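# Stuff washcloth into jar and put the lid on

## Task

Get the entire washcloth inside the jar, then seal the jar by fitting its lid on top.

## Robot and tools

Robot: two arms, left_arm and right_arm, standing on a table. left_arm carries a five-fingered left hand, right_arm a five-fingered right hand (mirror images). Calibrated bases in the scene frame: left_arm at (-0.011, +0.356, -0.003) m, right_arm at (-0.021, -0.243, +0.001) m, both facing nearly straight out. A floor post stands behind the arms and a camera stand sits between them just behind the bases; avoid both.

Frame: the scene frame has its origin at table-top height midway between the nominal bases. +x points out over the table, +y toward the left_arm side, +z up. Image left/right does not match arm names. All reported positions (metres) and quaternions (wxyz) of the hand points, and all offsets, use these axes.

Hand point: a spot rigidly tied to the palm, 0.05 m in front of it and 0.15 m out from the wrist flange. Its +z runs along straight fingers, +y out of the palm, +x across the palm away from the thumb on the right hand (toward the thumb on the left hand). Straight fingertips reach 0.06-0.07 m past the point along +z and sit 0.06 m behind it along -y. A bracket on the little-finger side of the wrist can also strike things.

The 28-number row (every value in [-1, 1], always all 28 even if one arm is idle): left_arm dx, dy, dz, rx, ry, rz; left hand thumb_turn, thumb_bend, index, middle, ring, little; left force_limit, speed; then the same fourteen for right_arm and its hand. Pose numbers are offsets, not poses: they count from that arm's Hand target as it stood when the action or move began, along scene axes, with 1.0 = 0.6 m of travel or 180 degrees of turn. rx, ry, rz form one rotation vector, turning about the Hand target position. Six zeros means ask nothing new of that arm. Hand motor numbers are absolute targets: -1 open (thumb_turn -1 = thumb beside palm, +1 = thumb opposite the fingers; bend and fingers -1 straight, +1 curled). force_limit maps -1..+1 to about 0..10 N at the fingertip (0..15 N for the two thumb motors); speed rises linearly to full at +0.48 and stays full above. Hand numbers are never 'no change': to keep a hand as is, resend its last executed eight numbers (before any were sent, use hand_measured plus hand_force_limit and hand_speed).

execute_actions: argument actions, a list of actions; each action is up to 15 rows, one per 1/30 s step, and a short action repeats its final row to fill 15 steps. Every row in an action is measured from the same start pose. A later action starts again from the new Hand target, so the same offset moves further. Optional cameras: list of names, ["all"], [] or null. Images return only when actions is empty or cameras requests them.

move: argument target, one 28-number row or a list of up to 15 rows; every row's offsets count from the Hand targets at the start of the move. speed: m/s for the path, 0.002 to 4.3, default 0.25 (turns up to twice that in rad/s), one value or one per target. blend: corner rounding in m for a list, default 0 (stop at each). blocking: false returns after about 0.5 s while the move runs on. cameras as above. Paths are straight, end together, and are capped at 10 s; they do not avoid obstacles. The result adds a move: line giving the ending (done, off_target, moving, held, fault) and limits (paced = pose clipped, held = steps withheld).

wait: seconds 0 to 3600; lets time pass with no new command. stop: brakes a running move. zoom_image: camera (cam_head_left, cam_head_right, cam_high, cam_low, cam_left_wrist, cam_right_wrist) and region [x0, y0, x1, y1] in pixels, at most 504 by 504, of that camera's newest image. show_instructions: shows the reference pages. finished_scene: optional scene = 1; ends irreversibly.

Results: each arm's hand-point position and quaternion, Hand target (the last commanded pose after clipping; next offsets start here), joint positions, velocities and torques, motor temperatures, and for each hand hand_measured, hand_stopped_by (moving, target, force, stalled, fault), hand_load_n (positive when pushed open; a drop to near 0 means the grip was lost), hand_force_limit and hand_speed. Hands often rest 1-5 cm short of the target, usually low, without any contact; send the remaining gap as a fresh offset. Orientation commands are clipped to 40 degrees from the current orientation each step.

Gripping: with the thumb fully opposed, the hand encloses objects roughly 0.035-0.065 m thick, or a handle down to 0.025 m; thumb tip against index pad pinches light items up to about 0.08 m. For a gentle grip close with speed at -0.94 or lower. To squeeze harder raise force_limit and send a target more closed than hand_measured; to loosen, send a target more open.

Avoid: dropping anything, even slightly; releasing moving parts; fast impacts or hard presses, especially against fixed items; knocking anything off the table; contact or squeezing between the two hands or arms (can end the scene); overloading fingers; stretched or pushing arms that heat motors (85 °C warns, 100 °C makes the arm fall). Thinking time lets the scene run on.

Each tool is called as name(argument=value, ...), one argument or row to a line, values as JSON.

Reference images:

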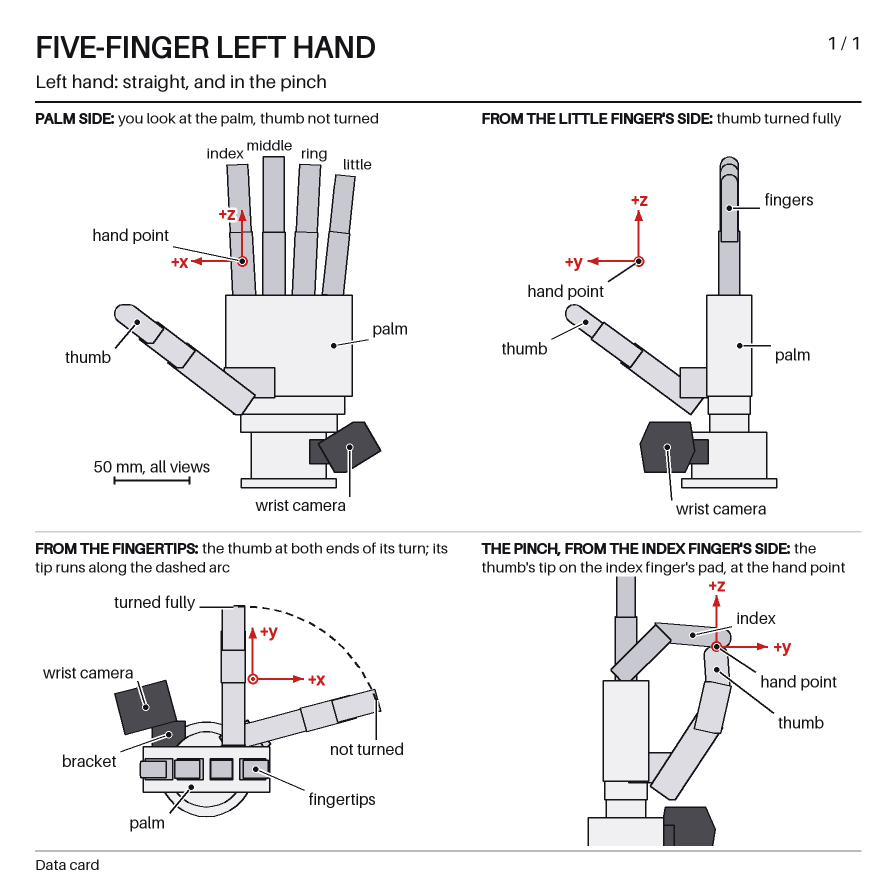

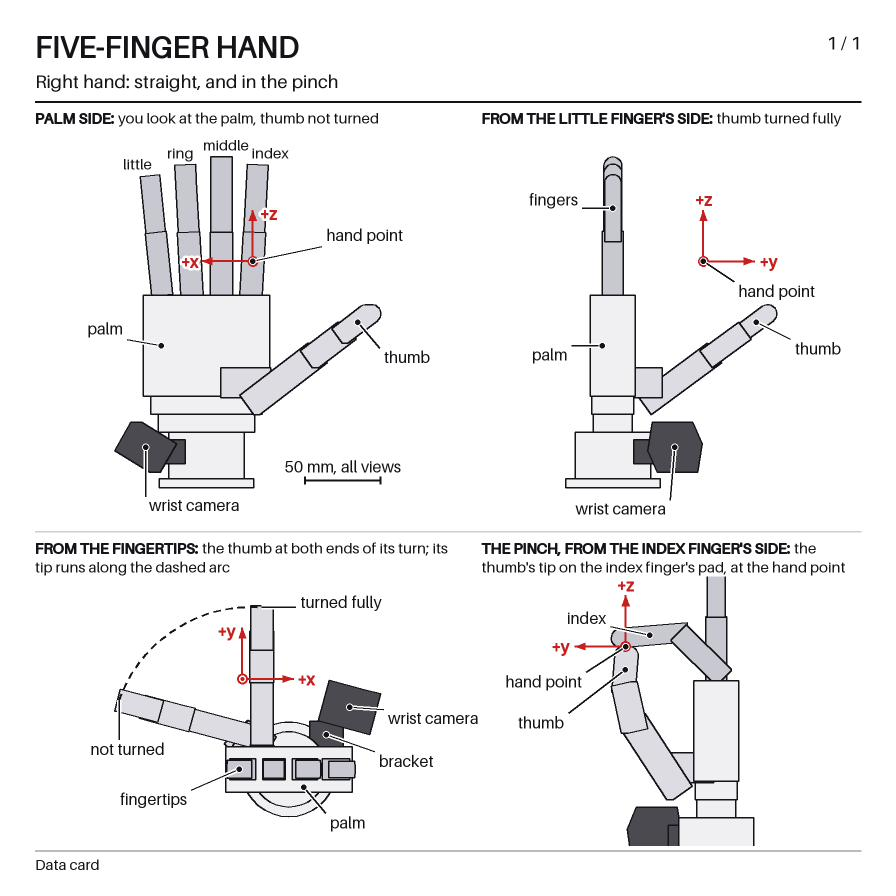

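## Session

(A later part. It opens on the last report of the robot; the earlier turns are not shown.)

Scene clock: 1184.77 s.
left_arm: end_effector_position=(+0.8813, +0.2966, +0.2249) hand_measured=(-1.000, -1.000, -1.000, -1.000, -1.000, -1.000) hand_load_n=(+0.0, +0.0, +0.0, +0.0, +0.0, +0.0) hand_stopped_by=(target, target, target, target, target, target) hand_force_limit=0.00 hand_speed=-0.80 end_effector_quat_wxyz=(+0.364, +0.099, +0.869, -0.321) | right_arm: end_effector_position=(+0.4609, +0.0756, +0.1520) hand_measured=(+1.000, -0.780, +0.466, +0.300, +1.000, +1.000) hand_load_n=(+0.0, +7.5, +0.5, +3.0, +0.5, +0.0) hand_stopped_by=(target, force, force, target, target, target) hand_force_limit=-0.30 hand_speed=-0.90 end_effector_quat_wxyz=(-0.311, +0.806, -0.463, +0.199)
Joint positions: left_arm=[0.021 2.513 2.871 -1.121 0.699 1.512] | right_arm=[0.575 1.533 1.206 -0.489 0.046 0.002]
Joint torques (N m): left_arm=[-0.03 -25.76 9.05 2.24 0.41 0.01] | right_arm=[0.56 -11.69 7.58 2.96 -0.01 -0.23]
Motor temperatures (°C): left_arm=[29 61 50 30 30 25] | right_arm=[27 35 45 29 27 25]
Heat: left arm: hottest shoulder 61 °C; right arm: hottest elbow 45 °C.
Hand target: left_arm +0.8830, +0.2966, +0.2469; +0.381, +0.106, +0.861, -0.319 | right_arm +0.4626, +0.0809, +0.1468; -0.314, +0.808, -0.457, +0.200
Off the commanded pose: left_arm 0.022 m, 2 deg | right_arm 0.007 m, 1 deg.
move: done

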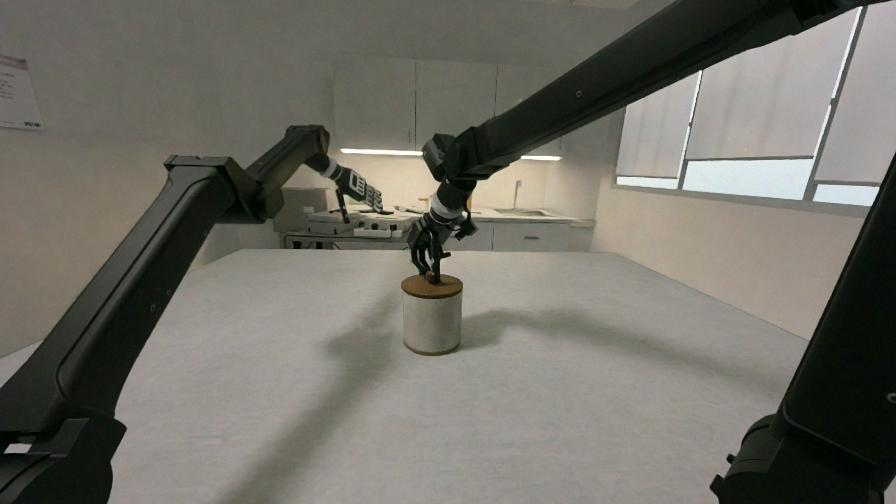

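move(
  target=[0,0,0,0,0,0,-1,-1,-1,-1,-1,-1,0,-0.8,0,0,0,0,0,0,1,-1.0,0.25,0.15,1,1,-0.3,-0.8],
  cameras=["all"],
)

zoom_image(
  camera="cam_low",
  region=[395, 245, 475, 305],
)

zoom_image(
  camera="cam_high",
  region=[375, 145, 445, 215],
)

zoom_image(
  camera="cam_head_left",
  region=[360, 190, 430, 260],
)

Scene clock: 1193.93 s.
left_arm: end_effector_position=(+0.8813, +0.2966, +0.2249) hand_measured=(-1.000, -1.000, -1.000, -1.000, -1.000, -1.000) hand_load_n=(+0.0, +0.0, +0.0, -0.5, +0.0, +0.0) hand_stopped_by=(target, target, target, target, target, target) hand_force_limit=0.00 hand_speed=-0.80 end_effector_quat_wxyz=(+0.364, +0.099, +0.869, -0.321) | right_arm: end_effector_position=(+0.4618, +0.0761, +0.1526) hand_measured=(+1.000, -1.000, +0.250, +0.150, +1.000, +1.000) hand_load_n=(+0.0, +0.0, +0.0, -0.5, +0.0, +0.0) hand_stopped_by=(target, target, target, target, target, target) hand_force_limit=-0.30 hand_speed=-0.80 end_effector_quat_wxyz=(-0.313, +0.805, -0.463, +0.200)
Joint positions: left_arm=[0.021 2.513 2.871 -1.121 0.699 1.512] | right_arm=[0.575 1.533 1.206 -0.485 0.046 0.002]
Joint torques (N m): left_arm=[0.32 -24.64 9.02 2.5 0.41 0.04] | right_arm=[0.67 -11.63 7.6 2.8 -0.01 -0.23]
Motor temperatures (°C): left_arm=[29 61 50 30 30 25] | right_arm=[27 36 45 29 27 25]
Heat: left arm: hottest shoulder 61 °C; right arm: hottest elbow 45 °C.
Hand target: left_arm +0.8830, +0.2966, +0.2469; +0.381, +0.106, +0.861, -0.319 | right_arm +0.4626, +0.0809, +0.1468; -0.314, +0.808, -0.457, +0.200
Off the commanded pose: left_arm 0.022 m, 2 deg | right_arm 0.008 m, 1 deg.
move: done

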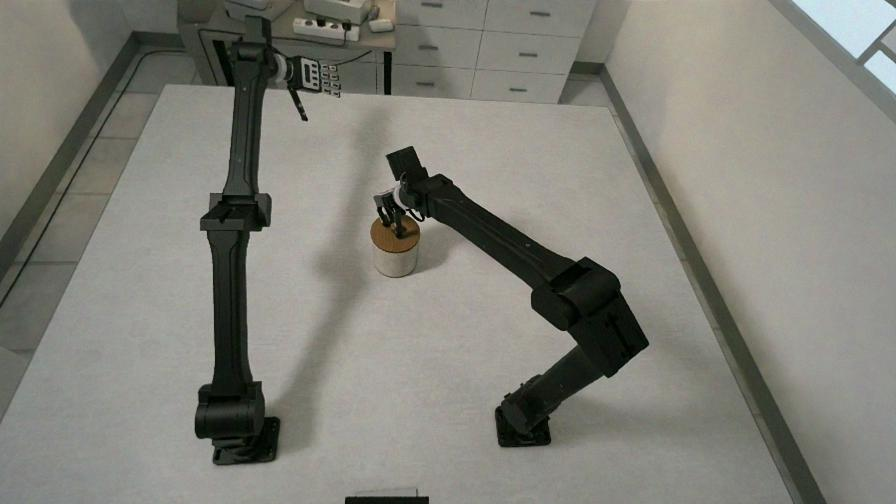

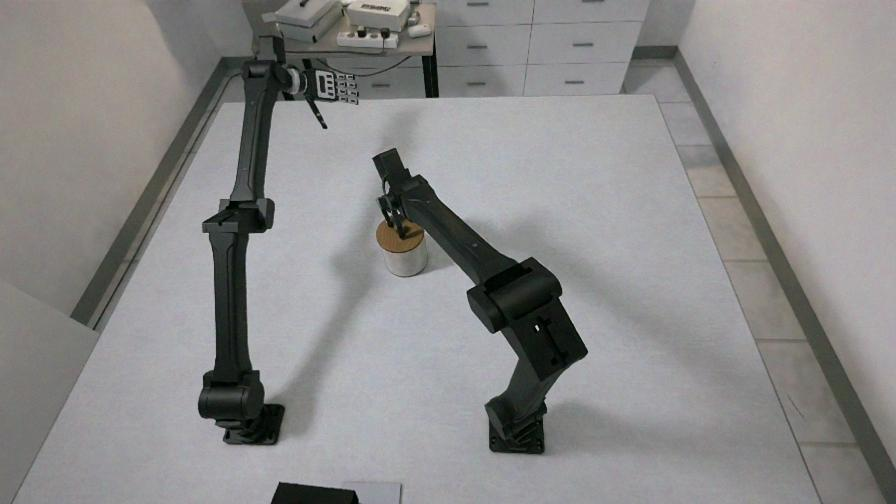

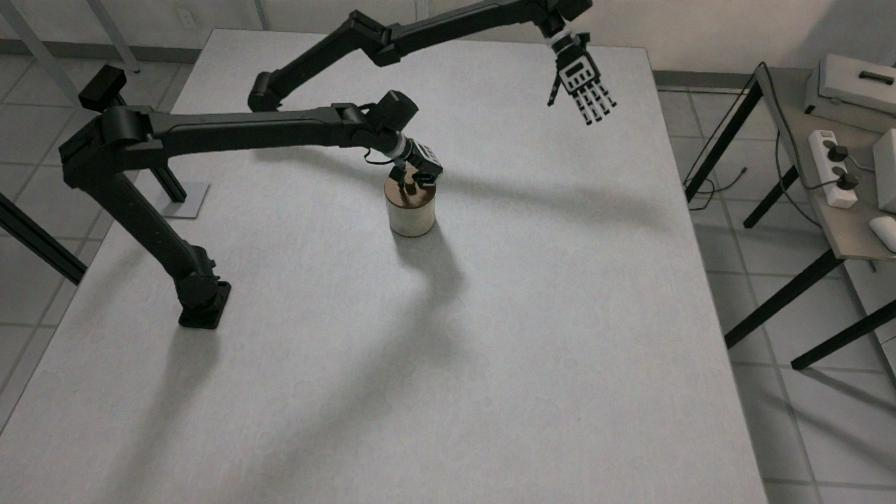

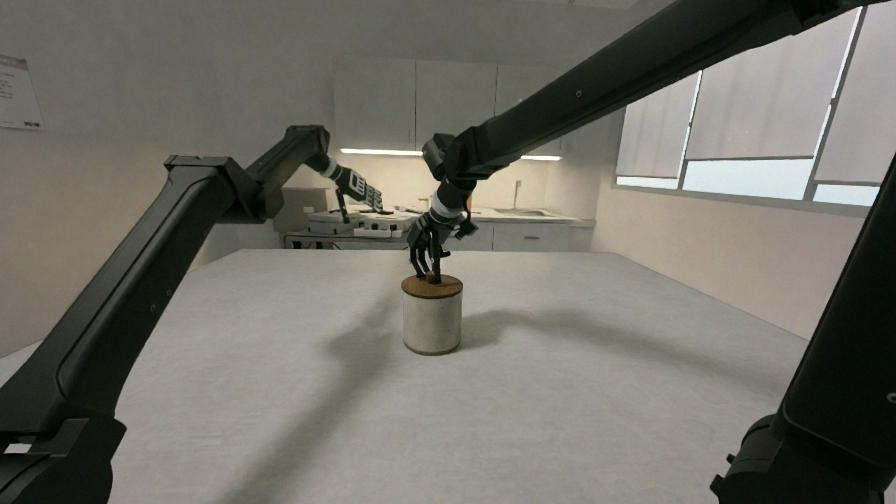

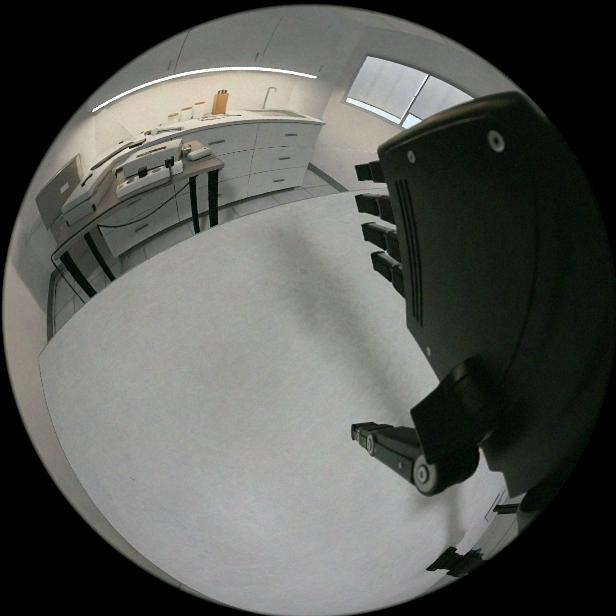

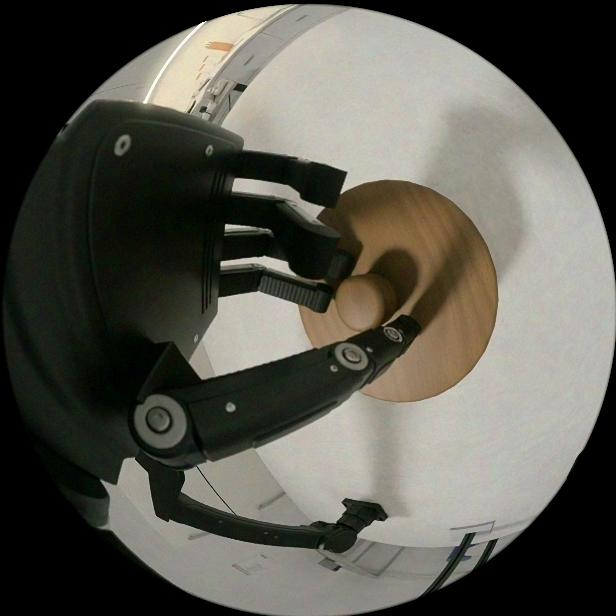

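Scaled by 6.300 from the camera's image (finer frame: 1280x720).

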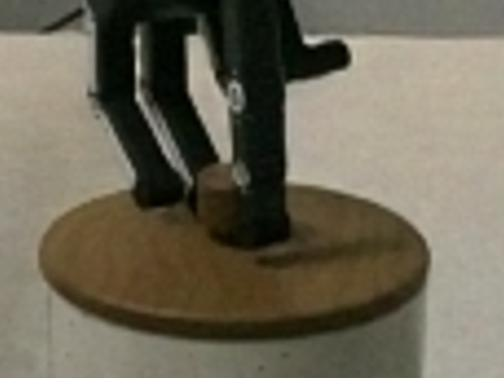

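Scaled by 7.200 from the camera's image (finer frame: 1280x720).

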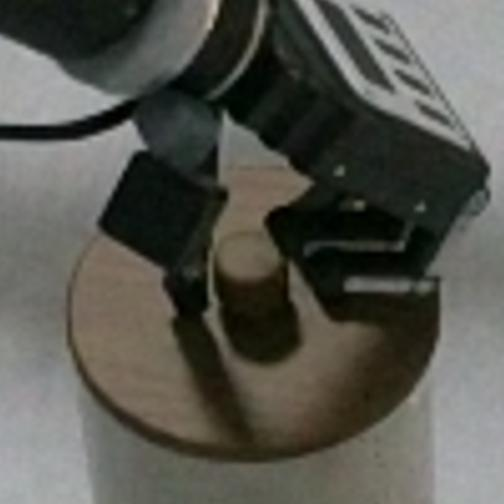

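Scaled by 7.200 from the camera's image (finer frame: 1280x720).

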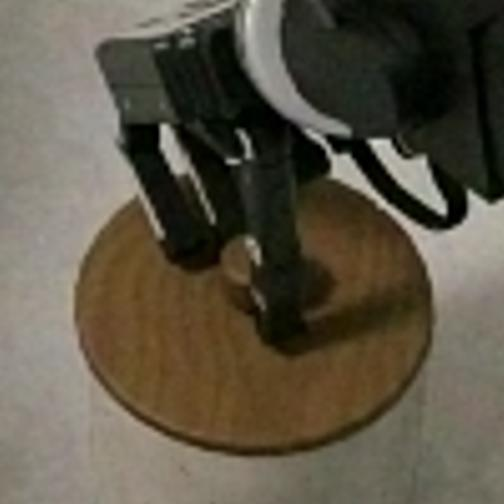

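move(
  target=[0,0,0,0,0,0,-1,-1,-1,-1,-1,-1,0,-0.8,0,0,0,0,0,0,-0.4,-1.0,0.15,0.1,1,1,-0.3,-0.7],
  cameras=["cam_high","cam_head_left","cam_right_wrist"],
)

zoom_image(
  camera="cam_high",
  region=[375, 145, 445, 215],
)

Scene clock: 1216.77 s.
left_arm: end_effector_position=(+0.8813, +0.2966, +0.2249) hand_measured=(-1.000, -1.000, -1.000, -1.000, -1.000, -1.000) hand_load_n=(+0.0, +0.0, +0.0, +0.0, +0.0, +0.0) hand_stopped_by=(target, target, target, target, target, target) hand_force_limit=0.00 hand_speed=-0.80 end_effector_quat_wxyz=(+0.364, +0.099, +0.869, -0.321) | right_arm: end_effector_position=(+0.4626, +0.0766, +0.1532) hand_measured=(-0.400, -1.000, +0.150, +0.100, +1.000, +1.000) hand_load_n=(+0.0, +0.0, +0.0, -3.0, +0.0, +0.0) hand_stopped_by=(target, target, target, target, target, target) hand_force_limit=-0.30 hand_speed=-0.70 end_effector_quat_wxyz=(-0.314, +0.804, -0.463, +0.201)
Joint positions: left_arm=[0.021 2.513 2.871 -1.121 0.699 1.512] | right_arm=[0.575 1.533 1.206 -0.481 0.046 0.002]
Joint torques (N m): left_arm=[0.03 -25.41 9.17 2.25 0.44 0.06] | right_arm=[0.67 -11.63 7.61 2.63 -0.01 -0.22]
Motor temperatures (°C): left_arm=[29 62 50 30 30 25] | right_arm=[27 36 45 29 27 25]
Heat: left arm: hottest shoulder 62 °C; right arm: hottest elbow 45 °C.
Hand target: left_arm +0.8830, +0.2966, +0.2469; +0.381, +0.106, +0.861, -0.319 | right_arm +0.4626, +0.0809, +0.1468; -0.314, +0.808, -0.457, +0.200
Off the commanded pose: left_arm 0.022 m, 2 deg | right_arm 0.008 m, 1 deg.
move: done
Images, in order (width x height): cam_head_left 896x504, cam_high 896x504, cam_right_wrist 616x616.

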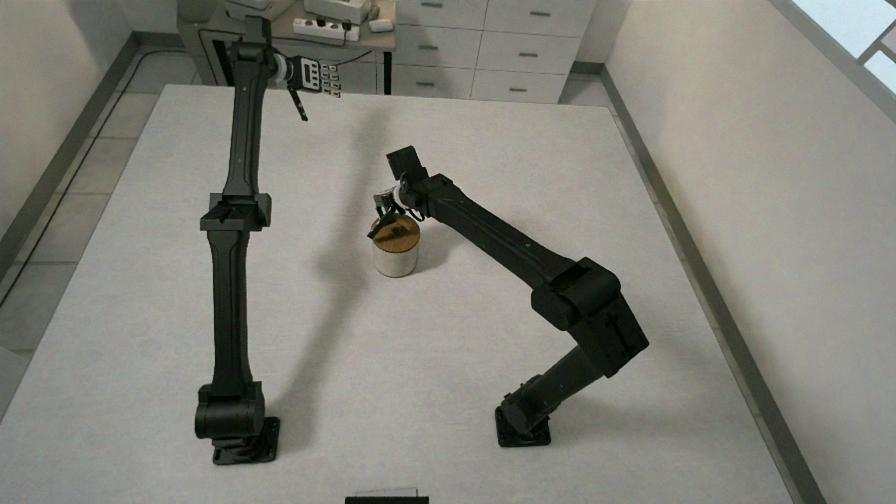

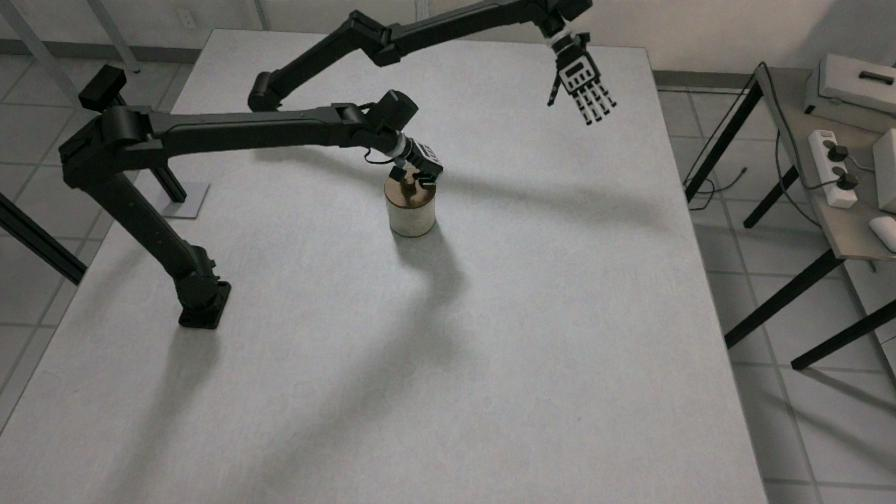

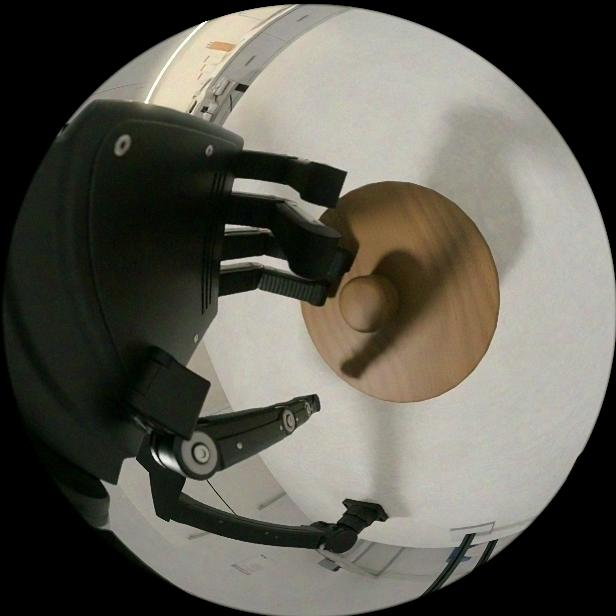

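Scaled by 7.200 from the camera's image (finer frame: 1280x720).

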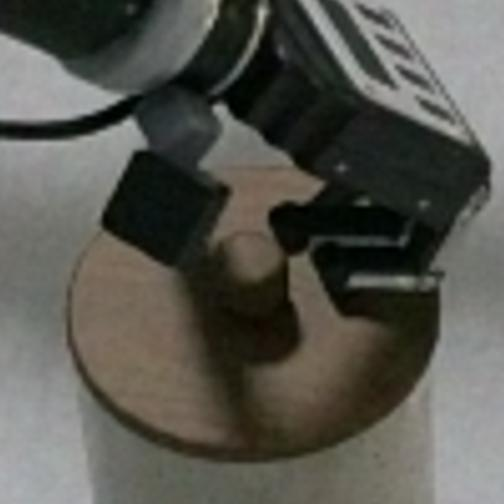

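move(
  target=[0,0,0,0,0,0,-1,-1,-1,-1,-1,-1,0,-0.8,0.07,0.02,0.24,0,0,0,-0.4,-1.0,0.15,0.1,1,1,-0.3,-0.7],
  speed=0.15,
  cameras=["cam_high","cam_head_left","cam_low","cam_right_wrist"],
)

zoom_image(
  camera="cam_low",
  region=[395, 245, 475, 305],
)

zoom_image(
  camera="cam_high",
  region=[375, 145, 445, 215],
)

zoom_image(
  camera="cam_head_left",
  region=[360, 190, 430, 260],
)

Scene clock: 1226.33 s.
left_arm: end_effector_position=(+0.8813, +0.2966, +0.2249) hand_measured=(-1.000, -1.000, -1.000, -1.000, -1.000, -1.000) hand_load_n=(+0.0, +0.0, +0.0, +0.0, -0.5, +0.0) hand_stopped_by=(target, target, target, target, target, target) hand_force_limit=0.00 hand_speed=-0.80 end_effector_quat_wxyz=(+0.364, +0.099, +0.869, -0.321) | right_arm: end_effector_position=(+0.4900, +0.0914, +0.2729) hand_measured=(-0.400, -1.000, +0.150, +0.100, +1.000, +1.000) hand_load_n=(+0.0, +0.0, +0.5, +0.0, +0.0, +0.0) hand_stopped_by=(target, target, target, target, target, target) hand_force_limit=-0.30 hand_speed=-0.70 end_effector_quat_wxyz=(-0.304, +0.811, -0.463, +0.191)
Joint positions: left_arm=[0.021 2.513 2.871 -1.121 0.699 1.512] | right_arm=[0.569 1.58 1.591 -0.847 0.033 -0.005]
Joint torques (N m): left_arm=[0.21 -25.58 9.17 2.5 0.47 0.04] | right_arm=[-0.85 -12.57 12.3 1.59 -0.1 -0.28]
Motor temperatures (°C): left_arm=[29 62 50 30 30 25] | right_arm=[27 36 45 29 27 25]
Heat: left arm: hottest shoulder 62 °C; right arm: hottest elbow 45 °C.
Hand target: left_arm +0.8830, +0.2966, +0.2469; +0.381, +0.106, +0.861, -0.319 | right_arm +0.5047, +0.0928, +0.2909; -0.314, +0.807, -0.457, +0.200
Off the commanded pose: left_arm 0.022 m, 2 deg | right_arm 0.023 m, 2 deg.
move: off_target (right_arm)
Images, in order (width x height): cam_head_left 896x504, cam_high 896x504, cam_low 896x504, cam_right_wrist 616x616.

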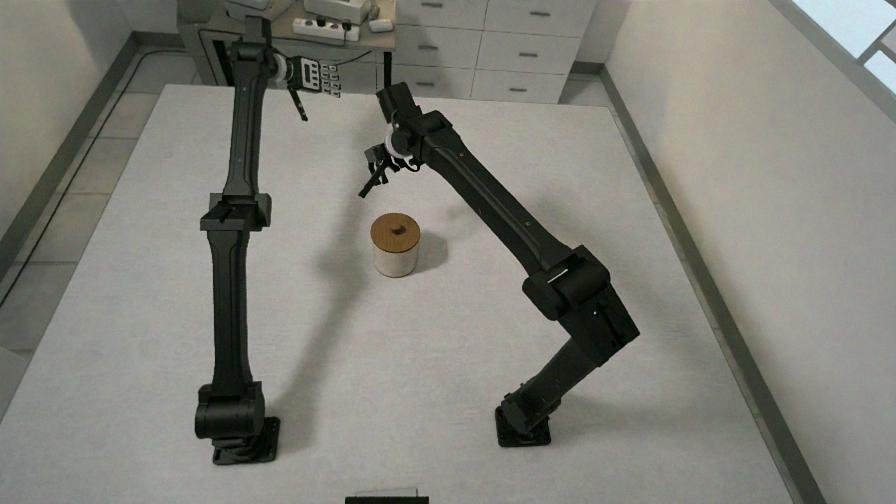

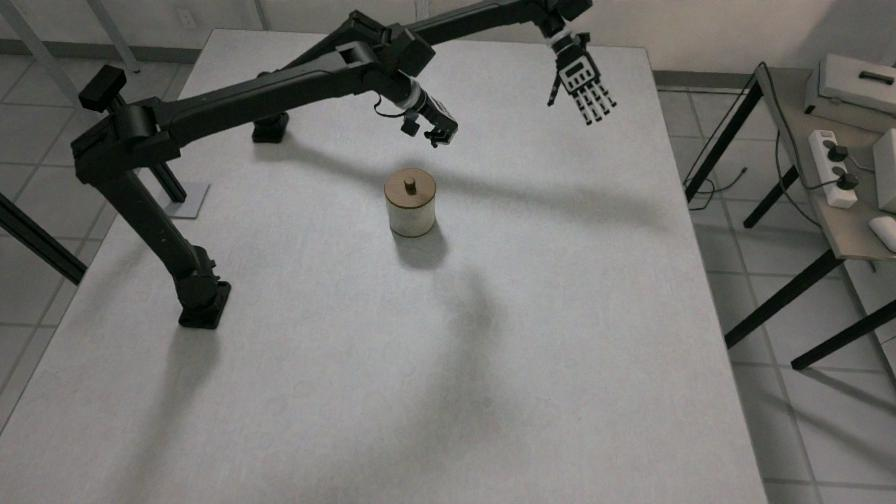

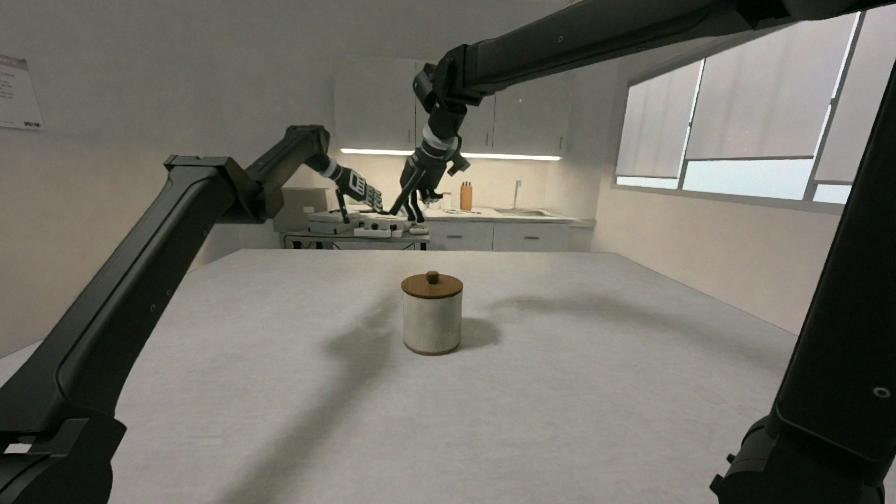

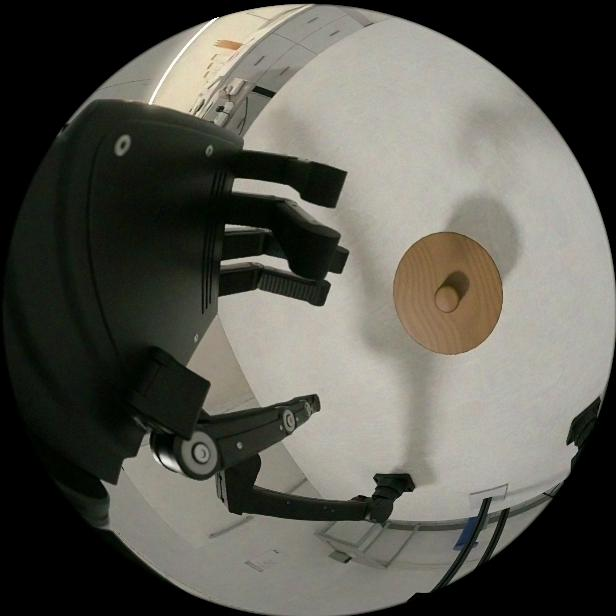

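Scaled by 6.300 from the camera's image (finer frame: 1280x720).

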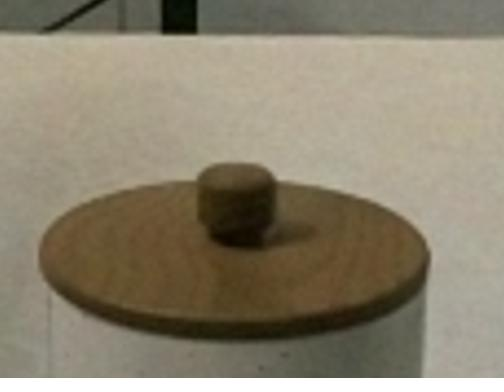

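Scaled by 7.200 from the camera's image (finer frame: 1280x720).

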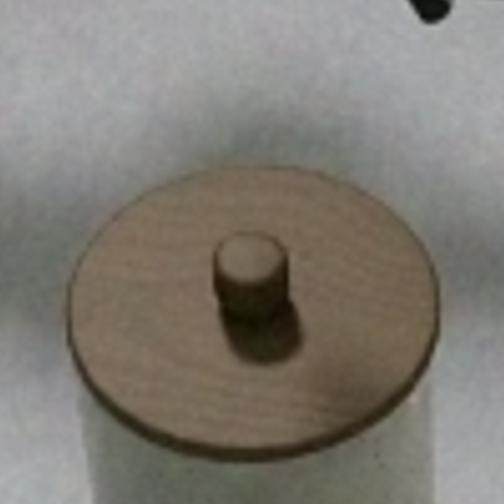

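Scaled by 7.200 from the camera's image (finer frame: 1280x720).

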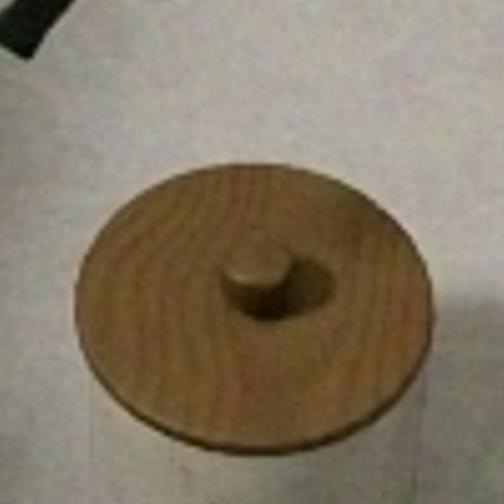

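finished_scene(
)

The scene is finished: the task was done.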